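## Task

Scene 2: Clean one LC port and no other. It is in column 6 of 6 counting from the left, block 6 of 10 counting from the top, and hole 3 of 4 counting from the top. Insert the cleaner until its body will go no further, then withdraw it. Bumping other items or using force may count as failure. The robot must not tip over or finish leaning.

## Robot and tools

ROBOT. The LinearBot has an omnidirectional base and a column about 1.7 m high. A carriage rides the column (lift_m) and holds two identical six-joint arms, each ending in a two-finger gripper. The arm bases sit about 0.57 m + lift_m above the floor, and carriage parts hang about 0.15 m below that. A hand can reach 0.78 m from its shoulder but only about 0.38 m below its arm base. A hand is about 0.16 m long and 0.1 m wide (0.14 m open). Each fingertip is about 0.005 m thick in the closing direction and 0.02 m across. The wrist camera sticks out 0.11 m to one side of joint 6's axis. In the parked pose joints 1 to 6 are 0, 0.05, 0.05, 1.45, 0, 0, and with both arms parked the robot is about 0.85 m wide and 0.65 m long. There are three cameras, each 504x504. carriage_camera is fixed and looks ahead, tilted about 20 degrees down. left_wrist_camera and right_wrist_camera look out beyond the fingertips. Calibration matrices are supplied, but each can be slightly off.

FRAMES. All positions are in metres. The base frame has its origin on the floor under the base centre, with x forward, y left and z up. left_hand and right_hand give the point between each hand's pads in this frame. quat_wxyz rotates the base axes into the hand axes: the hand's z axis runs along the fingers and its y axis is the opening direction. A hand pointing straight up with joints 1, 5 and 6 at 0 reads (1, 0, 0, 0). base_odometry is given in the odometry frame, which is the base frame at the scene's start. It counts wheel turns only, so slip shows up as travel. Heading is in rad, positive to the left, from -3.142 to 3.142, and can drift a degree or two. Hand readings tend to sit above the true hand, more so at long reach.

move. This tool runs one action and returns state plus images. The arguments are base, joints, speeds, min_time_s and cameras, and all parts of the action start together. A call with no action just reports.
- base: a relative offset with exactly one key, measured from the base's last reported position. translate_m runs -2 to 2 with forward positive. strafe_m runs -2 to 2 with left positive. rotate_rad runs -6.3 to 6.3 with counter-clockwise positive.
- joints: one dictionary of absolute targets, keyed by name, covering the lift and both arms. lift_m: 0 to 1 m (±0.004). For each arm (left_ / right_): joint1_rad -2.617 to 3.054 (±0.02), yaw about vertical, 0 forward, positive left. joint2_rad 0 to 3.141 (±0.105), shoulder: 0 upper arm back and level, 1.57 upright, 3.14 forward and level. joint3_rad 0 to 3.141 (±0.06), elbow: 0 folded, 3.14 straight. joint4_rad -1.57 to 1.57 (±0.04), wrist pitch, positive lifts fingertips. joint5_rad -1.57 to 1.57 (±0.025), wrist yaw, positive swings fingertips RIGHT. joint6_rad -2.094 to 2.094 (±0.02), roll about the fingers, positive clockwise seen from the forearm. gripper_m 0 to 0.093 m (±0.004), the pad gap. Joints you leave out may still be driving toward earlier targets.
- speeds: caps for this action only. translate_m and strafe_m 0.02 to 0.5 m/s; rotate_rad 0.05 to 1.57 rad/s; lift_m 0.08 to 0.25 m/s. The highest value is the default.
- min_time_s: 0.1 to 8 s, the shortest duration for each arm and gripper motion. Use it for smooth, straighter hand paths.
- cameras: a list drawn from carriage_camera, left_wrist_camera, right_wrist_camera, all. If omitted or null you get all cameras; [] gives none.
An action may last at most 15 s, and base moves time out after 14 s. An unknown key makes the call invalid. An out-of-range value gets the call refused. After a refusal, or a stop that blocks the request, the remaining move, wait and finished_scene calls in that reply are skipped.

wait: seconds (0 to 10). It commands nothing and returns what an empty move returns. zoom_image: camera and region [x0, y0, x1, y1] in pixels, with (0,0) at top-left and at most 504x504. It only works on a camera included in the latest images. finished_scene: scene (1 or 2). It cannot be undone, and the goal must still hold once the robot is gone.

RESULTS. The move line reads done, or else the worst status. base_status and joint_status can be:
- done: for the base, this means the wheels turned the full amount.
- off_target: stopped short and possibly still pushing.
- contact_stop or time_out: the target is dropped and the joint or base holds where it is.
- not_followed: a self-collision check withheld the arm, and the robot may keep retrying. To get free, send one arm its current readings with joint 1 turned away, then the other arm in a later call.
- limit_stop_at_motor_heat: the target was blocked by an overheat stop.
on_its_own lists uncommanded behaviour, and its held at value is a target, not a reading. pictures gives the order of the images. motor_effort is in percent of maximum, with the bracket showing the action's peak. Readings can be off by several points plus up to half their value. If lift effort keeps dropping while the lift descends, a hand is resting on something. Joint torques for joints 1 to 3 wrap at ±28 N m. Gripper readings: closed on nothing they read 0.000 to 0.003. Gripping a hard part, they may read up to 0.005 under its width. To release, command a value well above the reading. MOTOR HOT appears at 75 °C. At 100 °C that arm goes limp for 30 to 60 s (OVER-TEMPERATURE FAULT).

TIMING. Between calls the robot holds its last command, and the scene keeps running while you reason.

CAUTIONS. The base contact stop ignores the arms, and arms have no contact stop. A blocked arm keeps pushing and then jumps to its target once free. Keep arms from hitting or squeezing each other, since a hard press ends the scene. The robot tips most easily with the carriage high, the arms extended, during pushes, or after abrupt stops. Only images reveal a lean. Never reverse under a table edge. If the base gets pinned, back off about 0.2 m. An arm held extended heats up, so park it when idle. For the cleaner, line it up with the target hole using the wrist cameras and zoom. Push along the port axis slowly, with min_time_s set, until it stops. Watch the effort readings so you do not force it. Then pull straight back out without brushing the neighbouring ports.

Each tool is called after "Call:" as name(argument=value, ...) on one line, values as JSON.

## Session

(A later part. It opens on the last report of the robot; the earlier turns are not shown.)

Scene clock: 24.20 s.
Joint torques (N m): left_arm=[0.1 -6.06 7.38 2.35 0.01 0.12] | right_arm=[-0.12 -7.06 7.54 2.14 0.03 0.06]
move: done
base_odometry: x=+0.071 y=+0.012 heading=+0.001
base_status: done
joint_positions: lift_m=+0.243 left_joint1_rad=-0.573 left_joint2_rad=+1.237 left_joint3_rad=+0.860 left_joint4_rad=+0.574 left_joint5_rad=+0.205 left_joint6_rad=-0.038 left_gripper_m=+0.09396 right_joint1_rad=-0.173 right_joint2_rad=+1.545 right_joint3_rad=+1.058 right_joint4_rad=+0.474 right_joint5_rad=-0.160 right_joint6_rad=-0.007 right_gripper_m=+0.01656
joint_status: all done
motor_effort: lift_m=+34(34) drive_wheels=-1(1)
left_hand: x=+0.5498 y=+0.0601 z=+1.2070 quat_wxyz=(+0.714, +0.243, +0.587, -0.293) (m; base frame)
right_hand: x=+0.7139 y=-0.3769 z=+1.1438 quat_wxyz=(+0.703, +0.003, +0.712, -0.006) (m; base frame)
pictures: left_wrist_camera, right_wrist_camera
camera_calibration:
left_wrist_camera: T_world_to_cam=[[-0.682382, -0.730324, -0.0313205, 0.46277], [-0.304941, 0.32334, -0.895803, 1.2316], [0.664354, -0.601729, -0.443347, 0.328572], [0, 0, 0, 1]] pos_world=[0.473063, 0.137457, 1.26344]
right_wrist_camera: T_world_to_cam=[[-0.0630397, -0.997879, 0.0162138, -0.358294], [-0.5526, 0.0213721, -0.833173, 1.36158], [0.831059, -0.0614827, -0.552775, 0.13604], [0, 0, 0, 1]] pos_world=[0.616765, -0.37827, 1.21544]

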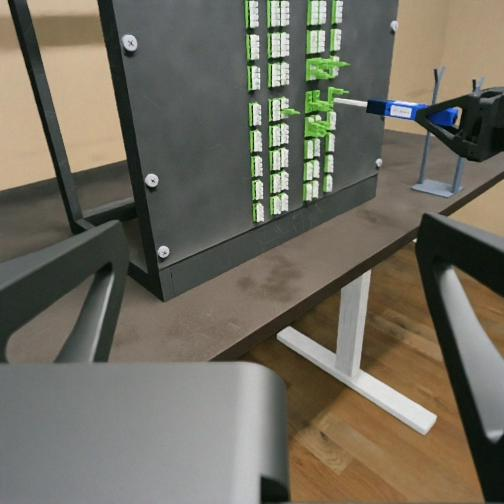

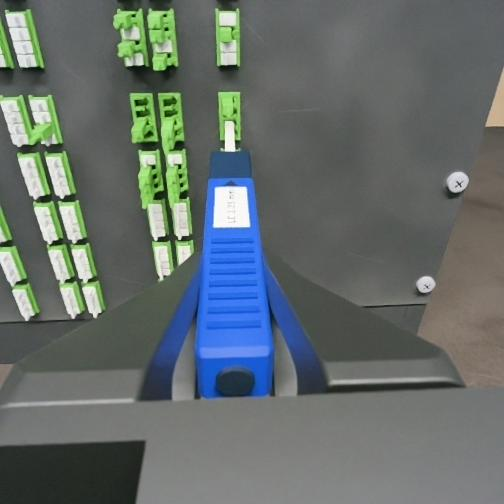

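Call:
move(joints={"lift_m":0.2418}, base={"rotate_rad":0.0008}, speeds={"lift_m":0.08,"rotate_rad":0.05}, cameras=[])

Call:
move(base={"translate_m":0.004}, speeds={"translate_m":0.02}, cameras=["left_wrist_camera","right_wrist_camera"])

Call:
zoom_image(camera="right_wrist_camera", region=[200, 90, 260, 160])

Call:
zoom_image(camera="left_wrist_camera", region=[320, 78, 350, 112])

Scene clock: 25.80 s.
Joint torques (N m): left_arm=[0.13 -6.01 7.32 2.35 0.02 0.12] | right_arm=[-0.13 -7.06 7.62 2.12 0.03 0.06]
move: done
base_odometry: x=+0.071 y=+0.012 heading=+0.002
base_status: done
joint_positions: lift_m=+0.242 left_joint1_rad=-0.573 left_joint2_rad=+1.237 left_joint3_rad=+0.860 left_joint4_rad=+0.573 left_joint5_rad=+0.205 left_joint6_rad=-0.038 left_gripper_m=+0.09396 right_joint1_rad=-0.173 right_joint2_rad=+1.545 right_joint3_rad=+1.058 right_joint4_rad=+0.474 right_joint5_rad=-0.160 right_joint6_rad=-0.007 right_gripper_m=+0.01656
joint_status: all done
motor_effort: lift_m=+28(29) drive_wheels=-1(2)
left_hand: x=+0.5498 y=+0.0601 z=+1.2062 quat_wxyz=(+0.714, +0.243, +0.588, -0.293) (m; base frame)
right_hand: x=+0.7139 y=-0.3769 z=+1.1431 quat_wxyz=(+0.703, +0.003, +0.711, -0.006) (m; base frame)
pictures: none
No camera images: "cameras" was empty.

Scene clock: 26.37 s.
Joint torques (N m): left_arm=[-0.06 -6.13 7.38 2.35 0.01 0.12] | right_arm=[-0.12 -7.04 7.64 2.12 0.03 0.07]
move: done
base_odometry: x=+0.075 y=+0.012 heading=+0.001
base_status: done
joint_positions: lift_m=+0.242 left_joint1_rad=-0.573 left_joint2_rad=+1.237 left_joint3_rad=+0.860 left_joint4_rad=+0.573 left_joint5_rad=+0.204 left_joint6_rad=-0.038 left_gripper_m=+0.09396 right_joint1_rad=-0.173 right_joint2_rad=+1.545 right_joint3_rad=+1.058 right_joint4_rad=+0.474 right_joint5_rad=-0.160 right_joint6_rad=-0.007 right_gripper_m=+0.01656
joint_status: not commanded
motor_effort: lift_m=+28(28) drive_wheels=-2(8)
left_hand: x=+0.5499 y=+0.0602 z=+1.2062 quat_wxyz=(+0.714, +0.243, +0.588, -0.293) (m; base frame)
right_hand: x=+0.7139 y=-0.3769 z=+1.1432 quat_wxyz=(+0.703, +0.003, +0.711, -0.006) (m; base frame)
pictures: left_wrist_camera, right_wrist_camera
camera_calibration:
left_wrist_camera: T_world_to_cam=[[-0.682181, -0.730515, -0.0312407, 0.462576], [-0.305316, 0.323418, -0.895646, 1.23085], [0.664387, -0.601455, -0.443668, 0.328568], [0, 0, 0, 1]] pos_world=[0.473063, 0.137458, 1.26264]
right_wrist_camera: T_world_to_cam=[[-0.063078, -0.997875, 0.0163071, -0.358373], [-0.552002, 0.0212713, -0.833571, 1.36116], [0.831453, -0.0615815, -0.552171, 0.13469], [0, 0, 0, 1]] pos_world=[0.616769, -0.378271, 1.21484]

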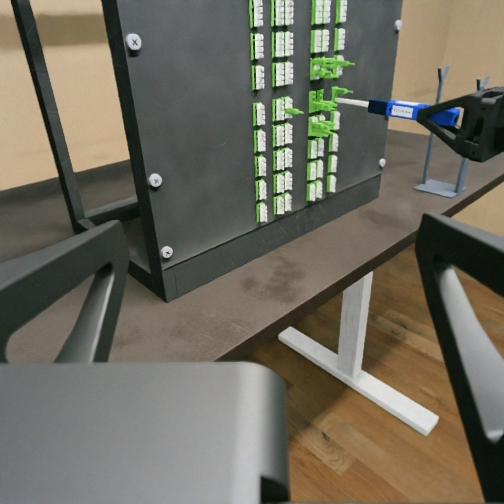

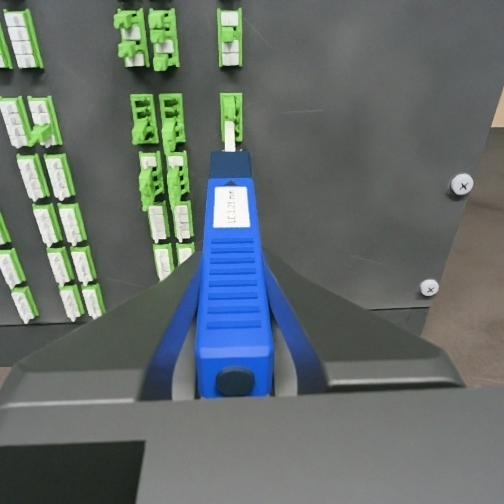

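Scaled by 7.200.

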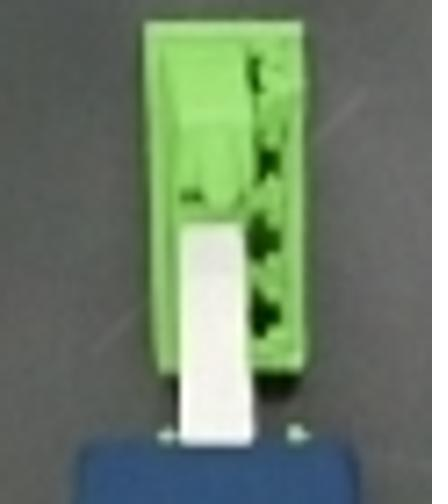

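Scaled by 14.824.

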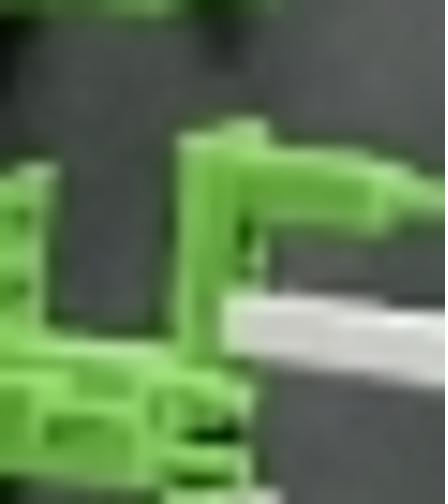

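Call:
move(base={"translate_m":0.005}, speeds={"translate_m":0.02}, cameras=["left_wrist_camera","right_wrist_camera"])

Call:
zoom_image(camera="right_wrist_camera", region=[200, 90, 260, 160])

Call:
zoom_image(camera="left_wrist_camera", region=[320, 78, 380, 128])

Scene clock: 27.20 s.
Joint torques (N m): left_arm=[0.42 -6.24 7.36 2.35 0.02 0.12] | right_arm=[-0.18 -7.09 7.61 2.12 0.02 0.06]
move: done
base_odometry: x=+0.080 y=+0.012 heading=+0.001
base_status: done
joint_positions: lift_m=+0.242 left_joint1_rad=-0.573 left_joint2_rad=+1.237 left_joint3_rad=+0.860 left_joint4_rad=+0.573 left_joint5_rad=+0.205 left_joint6_rad=-0.038 left_gripper_m=+0.09396 right_joint1_rad=-0.173 right_joint2_rad=+1.545 right_joint3_rad=+1.058 right_joint4_rad=+0.474 right_joint5_rad=-0.160 right_joint6_rad=-0.007 right_gripper_m=+0.01656
joint_status: not commanded
motor_effort: lift_m=+28(28) drive_wheels=+4(9)
left_hand: x=+0.5498 y=+0.0601 z=+1.2061 quat_wxyz=(+0.714, +0.243, +0.588, -0.293) (m; base frame)
right_hand: x=+0.7139 y=-0.3769 z=+1.1432 quat_wxyz=(+0.703, +0.003, +0.711, -0.006) (m; base frame)
pictures: left_wrist_camera, right_wrist_camera
camera_calibration:
left_wrist_camera: T_world_to_cam=[[-0.682401, -0.730312, -0.0311874, 0.462581], [-0.305536, 0.323731, -0.895459, 1.23059], [0.664061, -0.601533, -0.444051, 0.329172], [0, 0, 0, 1]] pos_world=[0.473064, 0.137457, 1.26253]
right_wrist_camera: T_world_to_cam=[[-0.063078, -0.997875, 0.0163071, -0.358373], [-0.552002, 0.0212713, -0.833571, 1.36116], [0.831453, -0.0615815, -0.552171, 0.13469], [0, 0, 0, 1]] pos_world=[0.616769, -0.378271, 1.21484]

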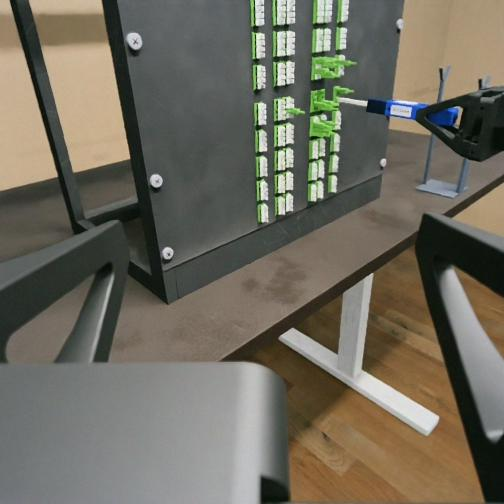

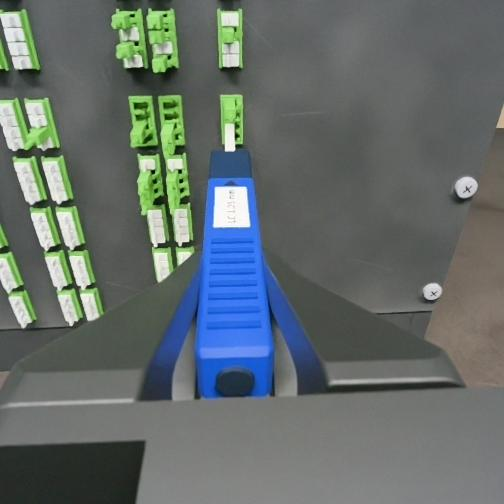

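Scaled by 7.200.

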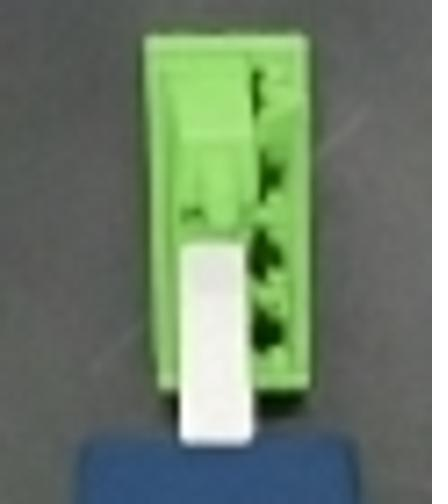

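Scaled by 8.400.

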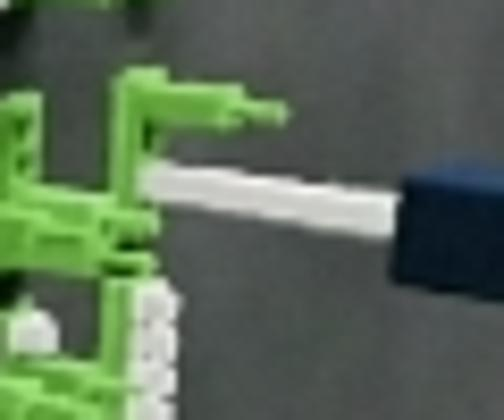

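Call:
move(base={"translate_m":0.008}, speeds={"translate_m":0.02}, cameras=["left_wrist_camera","right_wrist_camera"])

Call:
zoom_image(camera="right_wrist_camera", region=[200, 90, 260, 160])

Scene clock: 28.13 s.
Joint torques (N m): left_arm=[-0.09 -6.05 7.38 2.38 0.02 0.12] | right_arm=[-0.09 -7.02 7.61 2.12 0.04 0.07]
move: done
base_odometry: x=+0.088 y=+0.012 heading=+0.000
base_status: done
joint_positions: lift_m=+0.242 left_joint1_rad=-0.573 left_joint2_rad=+1.237 left_joint3_rad=+0.860 left_joint4_rad=+0.572 left_joint5_rad=+0.205 left_joint6_rad=-0.038 left_gripper_m=+0.09396 right_joint1_rad=-0.173 right_joint2_rad=+1.545 right_joint3_rad=+1.058 right_joint4_rad=+0.474 right_joint5_rad=-0.162 right_joint6_rad=-0.007 right_gripper_m=+0.01656
joint_status: not commanded
motor_effort: lift_m=+28(28) drive_wheels=+5(9)
left_hand: x=+0.5498 y=+0.0601 z=+1.2060 quat_wxyz=(+0.714, +0.243, +0.588, -0.293) (m; base frame)
right_hand: x=+0.7139 y=-0.3767 z=+1.1432 quat_wxyz=(+0.703, +0.002, +0.711, -0.006) (m; base frame)
pictures: left_wrist_camera, right_wrist_camera
camera_calibration:
left_wrist_camera: T_world_to_cam=[[-0.682433, -0.730286, -0.0311079, 0.462487], [-0.305813, 0.323911, -0.895299, 1.23055], [0.663901, -0.601468, -0.444378, 0.329524], [0, 0, 0, 1]] pos_world=[0.473164, 0.137357, 1.26253]
right_wrist_camera: T_world_to_cam=[[-0.0615542, -0.997972, 0.0162334, -0.359161], [-0.552027, 0.0204894, -0.833574, 1.36088], [0.831551, -0.0602713, -0.552169, 0.135125], [0, 0, 0, 1]] pos_world=[0.616774, -0.378172, 1.21484]

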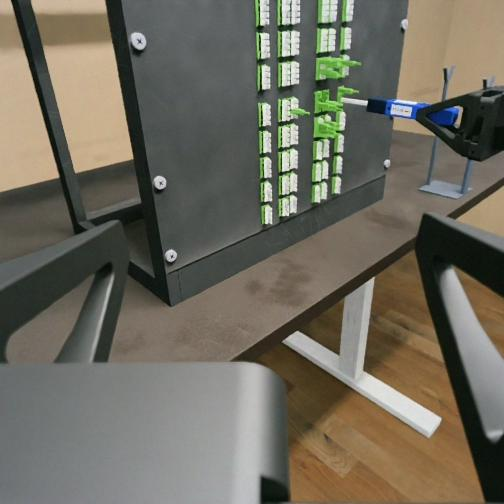

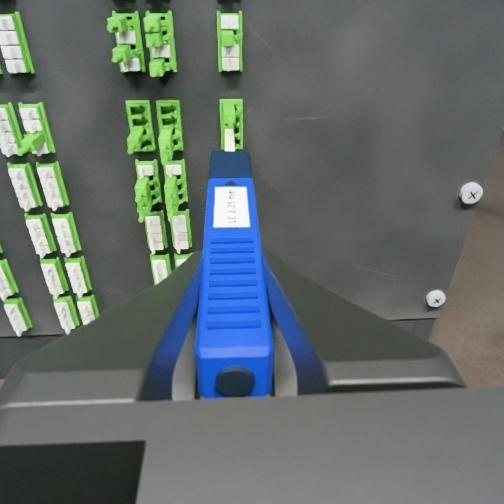

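Scaled by 7.200.

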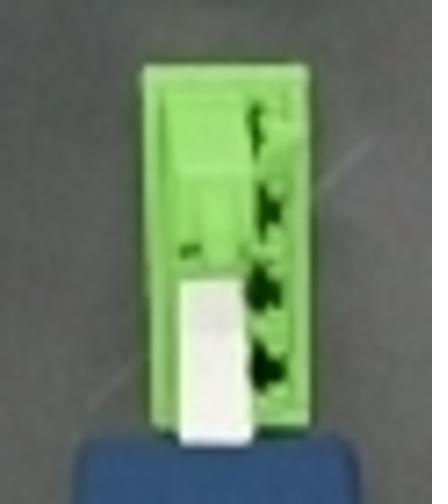

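Inserting freely beyond the jam point. Expected stop near 0.103.

Call:
move(base={"translate_m":0.009}, speeds={"translate_m":0.02}, cameras=["right_wrist_camera"])

Call:
zoom_image(camera="right_wrist_camera", region=[200, 90, 260, 160])

Call:
move(base={"translate_m":0.008}, speeds={"translate_m":0.02}, cameras=["left_wrist_camera","right_wrist_camera"])

Call:
zoom_image(camera="right_wrist_camera", region=[200, 90, 260, 160])

Call:
zoom_image(camera="left_wrist_camera", region=[320, 78, 380, 128])

Scene clock: 29.27 s.
Joint torques (N m): left_arm=[0.08 -5.96 7.47 2.32 0.01 0.13] | right_arm=[-0.16 -7.06 7.56 2.12 0.05 0.07]
move: done
base_odometry: x=+0.097 y=+0.012 heading=+0.000
base_status: done
joint_positions: lift_m=+0.242 left_joint1_rad=-0.573 left_joint2_rad=+1.237 left_joint3_rad=+0.860 left_joint4_rad=+0.572 left_joint5_rad=+0.205 left_joint6_rad=-0.038 left_gripper_m=+0.09396 right_joint1_rad=-0.173 right_joint2_rad=+1.545 right_joint3_rad=+1.058 right_joint4_rad=+0.474 right_joint5_rad=-0.163 right_joint6_rad=-0.007 right_gripper_m=+0.01656
joint_status: not commanded
motor_effort: lift_m=+28(28) drive_wheels=+5(10)
left_hand: x=+0.5498 y=+0.0601 z=+1.2060 quat_wxyz=(+0.714, +0.243, +0.588, -0.293) (m; base frame)
right_hand: x=+0.7139 y=-0.3764 z=+1.1432 quat_wxyz=(+0.703, +0.001, +0.711, -0.005) (m; base frame)
pictures: right_wrist_camera
camera_calibration:
right_wrist_camera: T_world_to_cam=[[-0.0599741, -0.998068, 0.0162423, -0.360083], [-0.552056, 0.0196078, -0.833576, 1.36057], [0.831647, -0.0589597, -0.552166, 0.13556], [0, 0, 0, 1]] pos_world=[0.616778, -0.378073, 1.21484]

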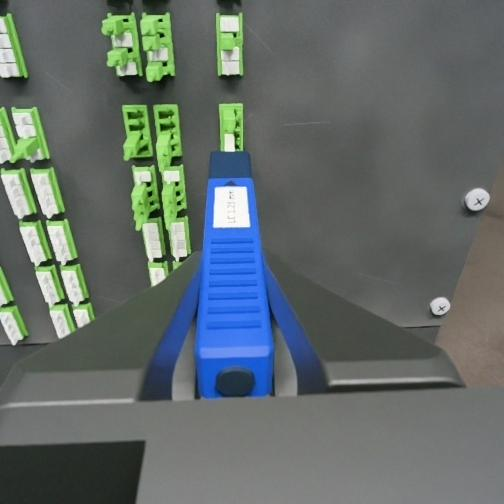

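Scaled by 7.200.

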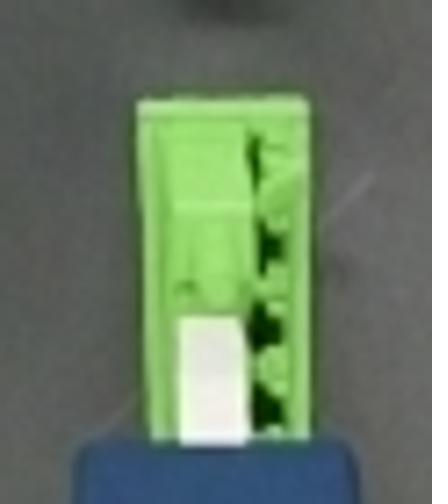

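Scene clock: 30.07 s.
Joint torques (N m): left_arm=[0.17 -6.15 7.31 2.35 0.01 0.12] | right_arm=[0.16 -4.46 7.6 2.5 0.09 0.06]
move: done
base_odometry: x=+0.104 y=+0.012 heading=-0.001
base_status: done
joint_positions: lift_m=+0.242 left_joint1_rad=-0.573 left_joint2_rad=+1.237 left_joint3_rad=+0.860 left_joint4_rad=+0.572 left_joint5_rad=+0.205 left_joint6_rad=-0.038 left_gripper_m=+0.09396 right_joint1_rad=-0.175 right_joint2_rad=+1.520 right_joint3_rad=+1.058 right_joint4_rad=+0.437 right_joint5_rad=-0.166 right_joint6_rad=-0.007 right_gripper_m=+0.01656
joint_status: not commanded
motor_effort: lift_m=+28(28) drive_wheels=+8(11)
left_hand: x=+0.5499 y=+0.0601 z=+1.2059 quat_wxyz=(+0.714, +0.243, +0.588, -0.293) (m; base frame)
right_hand: x=+0.7086 y=-0.3762 z=+1.1463 quat_wxyz=(+0.699, +0.002, +0.715, -0.004) (m; base frame)
pictures: left_wrist_camera, right_wrist_camera
camera_calibration:
left_wrist_camera: T_world_to_cam=[[-0.682439, -0.730279, -0.0311166, 0.462497], [-0.306024, 0.324119, -0.895151, 1.23035], [0.663796, -0.601364, -0.444675, 0.32989], [0, 0, 0, 1]] pos_world=[0.473164, 0.137357, 1.26243]
right_wrist_camera: T_world_to_cam=[[-0.0590511, -0.998145, 0.0148467, -0.359299], [-0.561767, 0.0209331, -0.827031, 1.35999], [0.825185, -0.0571774, -0.561961, 0.158108], [0, 0, 0, 1]] pos_world=[0.612314, -0.378061, 1.21894]

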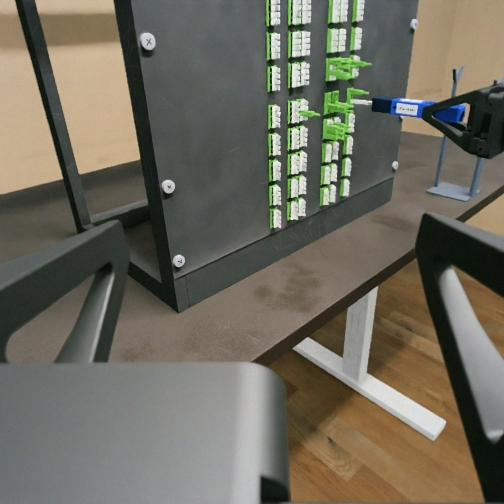

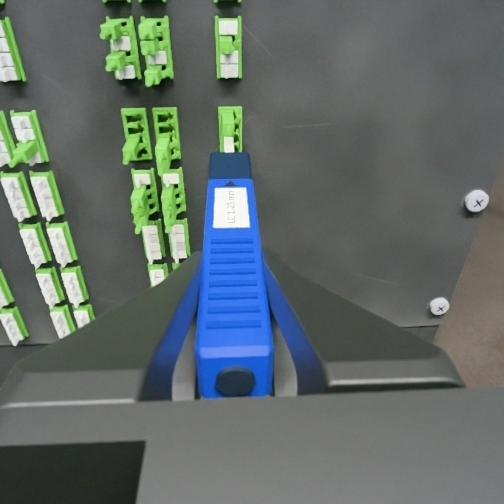

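Scaled by 7.200.

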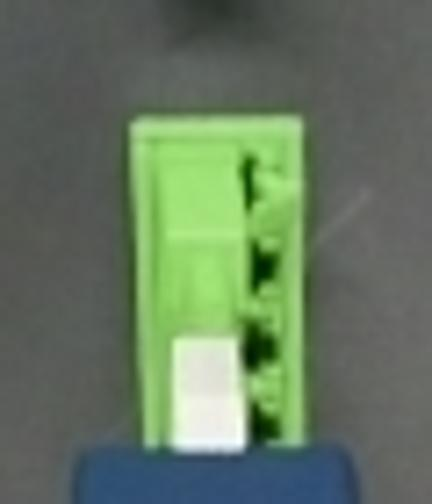

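Scaled by 8.400.

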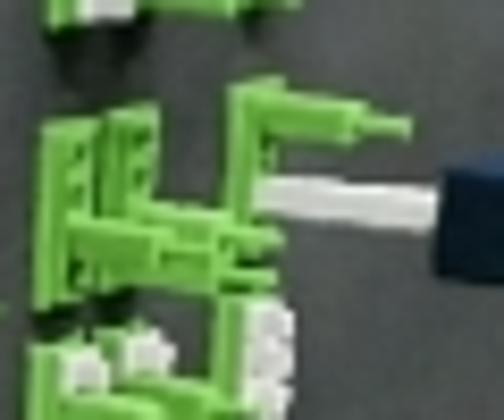

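Call:
move(base={"translate_m":0.005}, speeds={"translate_m":0.02}, cameras=["right_wrist_camera"])

Call:
zoom_image(camera="right_wrist_camera", region=[200, 90, 260, 160])

Scene clock: 30.93 s.
Joint torques (N m): left_arm=[0.06 -6.26 7.21 2.32 0.01 0.12] | right_arm=[0.39 -2.71 7.99 2.7 0.13 0.07]
move: done
base_odometry: x=+0.109 y=+0.012 heading=-0.002
base_status: done
joint_positions: lift_m=+0.242 left_joint1_rad=-0.573 left_joint2_rad=+1.237 left_joint3_rad=+0.860 left_joint4_rad=+0.572 left_joint5_rad=+0.205 left_joint6_rad=-0.038 left_gripper_m=+0.09396 right_joint1_rad=-0.178 right_joint2_rad=+1.503 right_joint3_rad=+1.055 right_joint4_rad=+0.417 right_joint5_rad=-0.171 right_joint6_rad=-0.007 right_gripper_m=+0.01656
joint_status: not commanded
motor_effort: lift_m=+28(28) drive_wheels=+9(13)
left_hand: x=+0.5498 y=+0.0601 z=+1.2060 quat_wxyz=(+0.714, +0.243, +0.588, -0.293) (m; base frame)
right_hand: x=+0.7048 y=-0.3762 z=+1.1473 quat_wxyz=(+0.696, +0.002, +0.718, -0.003) (m; base frame)
pictures: right_wrist_camera
camera_calibration:
right_wrist_camera: T_world_to_cam=[[-0.0574829, -0.99825, 0.013869, -0.359518], [-0.567673, 0.0212548, -0.822979, 1.35839], [0.821245, -0.0551803, -0.567902, 0.17227], [0, 0, 0, 1]] pos_world=[0.608978, -0.378255, 1.22074]

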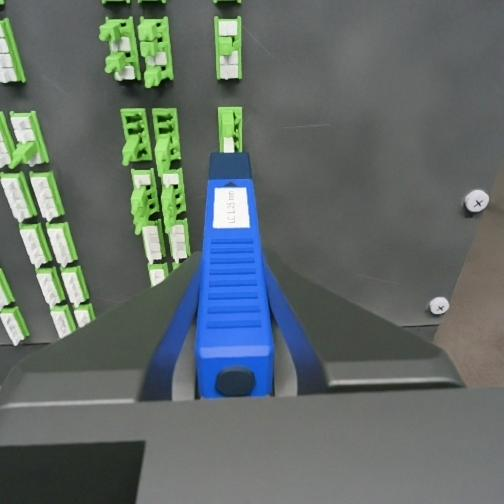

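Scaled by 7.200.

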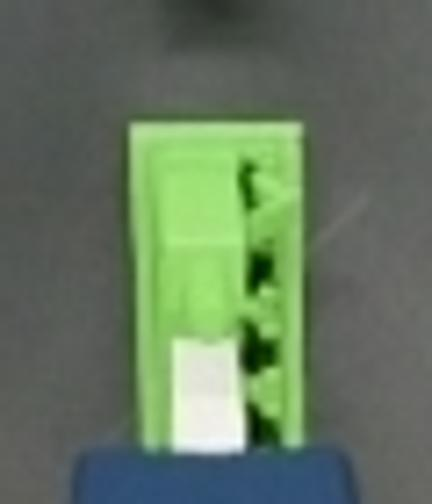

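Call:
move(base={"translate_m":-0.018}, speeds={"translate_m":0.02}, cameras=["right_wrist_camera"])

Call:
move(base={"translate_m":-0.1}, speeds={"translate_m":0.04})

Call:
zoom_image(camera="right_wrist_camera", region=[150, 0, 350, 200])

Scene clock: 32.30 s.
Joint torques (N m): left_arm=[-0.03 -6.24 7.38 2.36 0.01 0.13] | right_arm=[0.35 -5.98 7.88 2.22 0.11 0.06]
move: done
base_odometry: x=+0.091 y=+0.012 heading=-0.001
base_status: done
joint_positions: lift_m=+0.242 left_joint1_rad=-0.573 left_joint2_rad=+1.237 left_joint3_rad=+0.860 left_joint4_rad=+0.571 left_joint5_rad=+0.205 left_joint6_rad=-0.038 left_gripper_m=+0.09396 right_joint1_rad=-0.178 right_joint2_rad=+1.535 right_joint3_rad=+1.055 right_joint4_rad=+0.465 right_joint5_rad=-0.169 right_joint6_rad=-0.007 right_gripper_m=+0.01656
joint_status: not commanded
motor_effort: lift_m=+28(28) drive_wheels=+4(5)
left_hand: x=+0.5499 y=+0.0601 z=+1.2056 quat_wxyz=(+0.713, +0.243, +0.589, -0.293) (m; base frame)
right_hand: x=+0.7114 y=-0.3777 z=+1.1438 quat_wxyz=(+0.702, +0.002, +0.712, -0.005) (m; base frame)
pictures: right_wrist_camera
camera_calibration:
right_wrist_camera: T_world_to_cam=[[-0.059569, -0.9981, 0.0157207, -0.361158], [-0.554866, 0.020016, -0.831699, 1.35967], [0.829804, -0.0582663, -0.555005, 0.142755], [0, 0, 0, 1]] pos_world=[0.61446, -0.379369, 1.21574]

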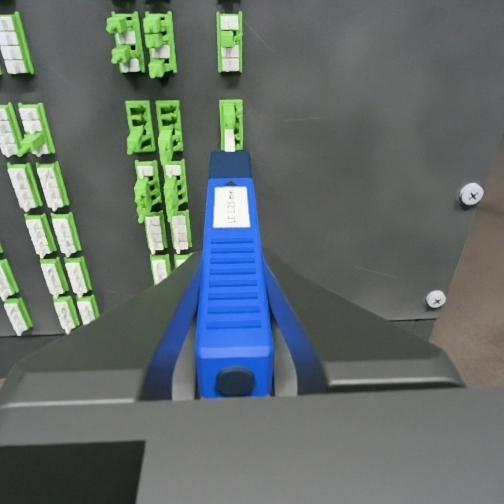

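Scene clock: 35.27 s.
Joint torques (N m): left_arm=[0.1 -5.93 7.38 2.38 0.01 0.12] | right_arm=[0.38 -7.27 7.94 2.03 0.06 0.07]
move: done
base_odometry: x=-0.009 y=+0.012 heading=-0.002
base_status: done
joint_positions: lift_m=+0.242 left_joint1_rad=-0.573 left_joint2_rad=+1.237 left_joint3_rad=+0.860 left_joint4_rad=+0.571 left_joint5_rad=+0.205 left_joint6_rad=-0.038 left_gripper_m=+0.09396 right_joint1_rad=-0.177 right_joint2_rad=+1.547 right_joint3_rad=+1.055 right_joint4_rad=+0.483 right_joint5_rad=-0.163 right_joint6_rad=-0.007 right_gripper_m=+0.01656
joint_status: not commanded
motor_effort: lift_m=+28(28) drive_wheels=+8(8)
left_hand: x=+0.5499 y=+0.0600 z=+1.2056 quat_wxyz=(+0.713, +0.243, +0.588, -0.293) (m; base frame)
right_hand: x=+0.7138 y=-0.3789 z=+1.1425 quat_wxyz=(+0.704, +0.003, +0.710, -0.007) (m; base frame)
pictures: carriage_camera, left_wrist_camera, right_wrist_camera
camera_calibration:
carriage_camera: T_world_to_cam=[[-0.0328342, -0.999455, 0.00330495, 0.00364843], [-0.338512, 0.0080094, -0.940928, 1.21006], [0.940389, -0.0320134, -0.33859, 0.308451], [0, 0, 0, 1]] pos_world=[0.119677, 0.00382911, 1.24301]
left_wrist_camera: T_world_to_cam=[[-0.682779, -0.729972, -0.0308769, 0.462302], [-0.307047, 0.325031, -0.89447, 1.22973], [0.662975, -0.601245, -0.44606, 0.331793], [0, 0, 0, 1]] pos_world=[0.473265, 0.137256, 1.26223]
right_wrist_camera: T_world_to_cam=[[-0.0650105, -0.997747, 0.0165422, -0.359218], [-0.549445, 0.0219523, -0.835242, 1.36091], [0.832997, -0.0633885, -0.549634, 0.129548], [0, 0, 0, 1]] pos_world=[0.616481, -0.380072, 1.21384]

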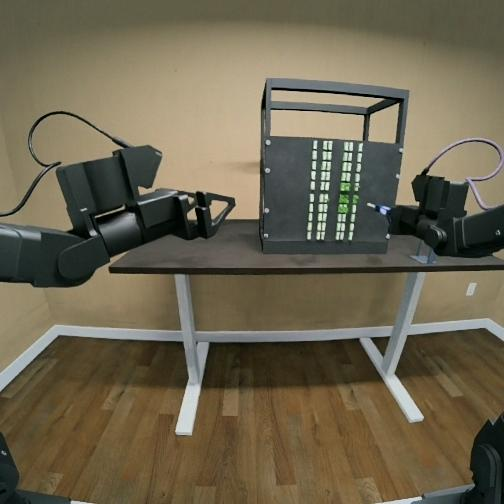

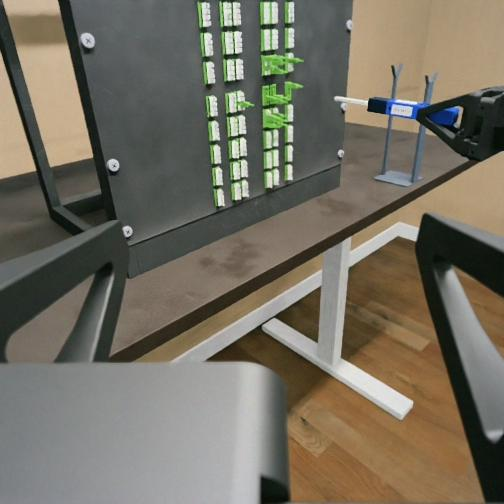

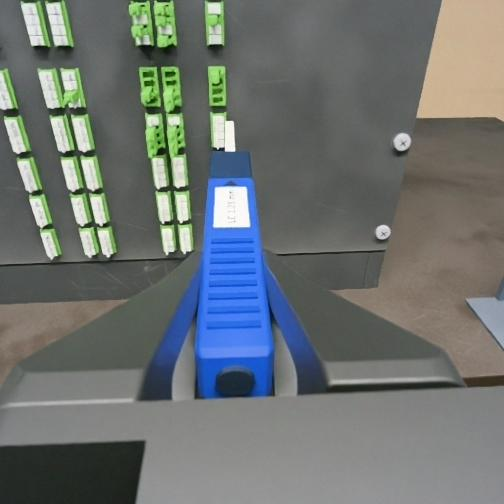

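Scaled by 2.520.

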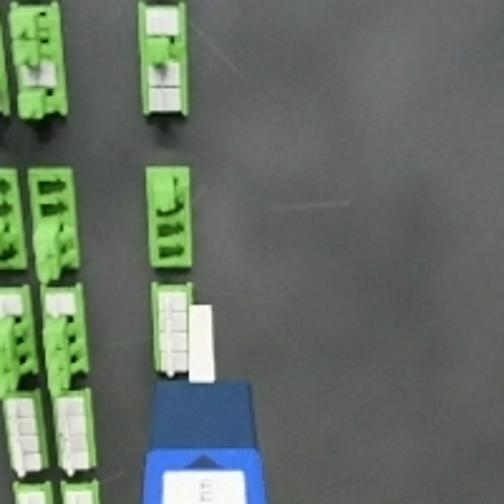

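Call:
finished_scene(scene=2)

The scene is finished: the task was done.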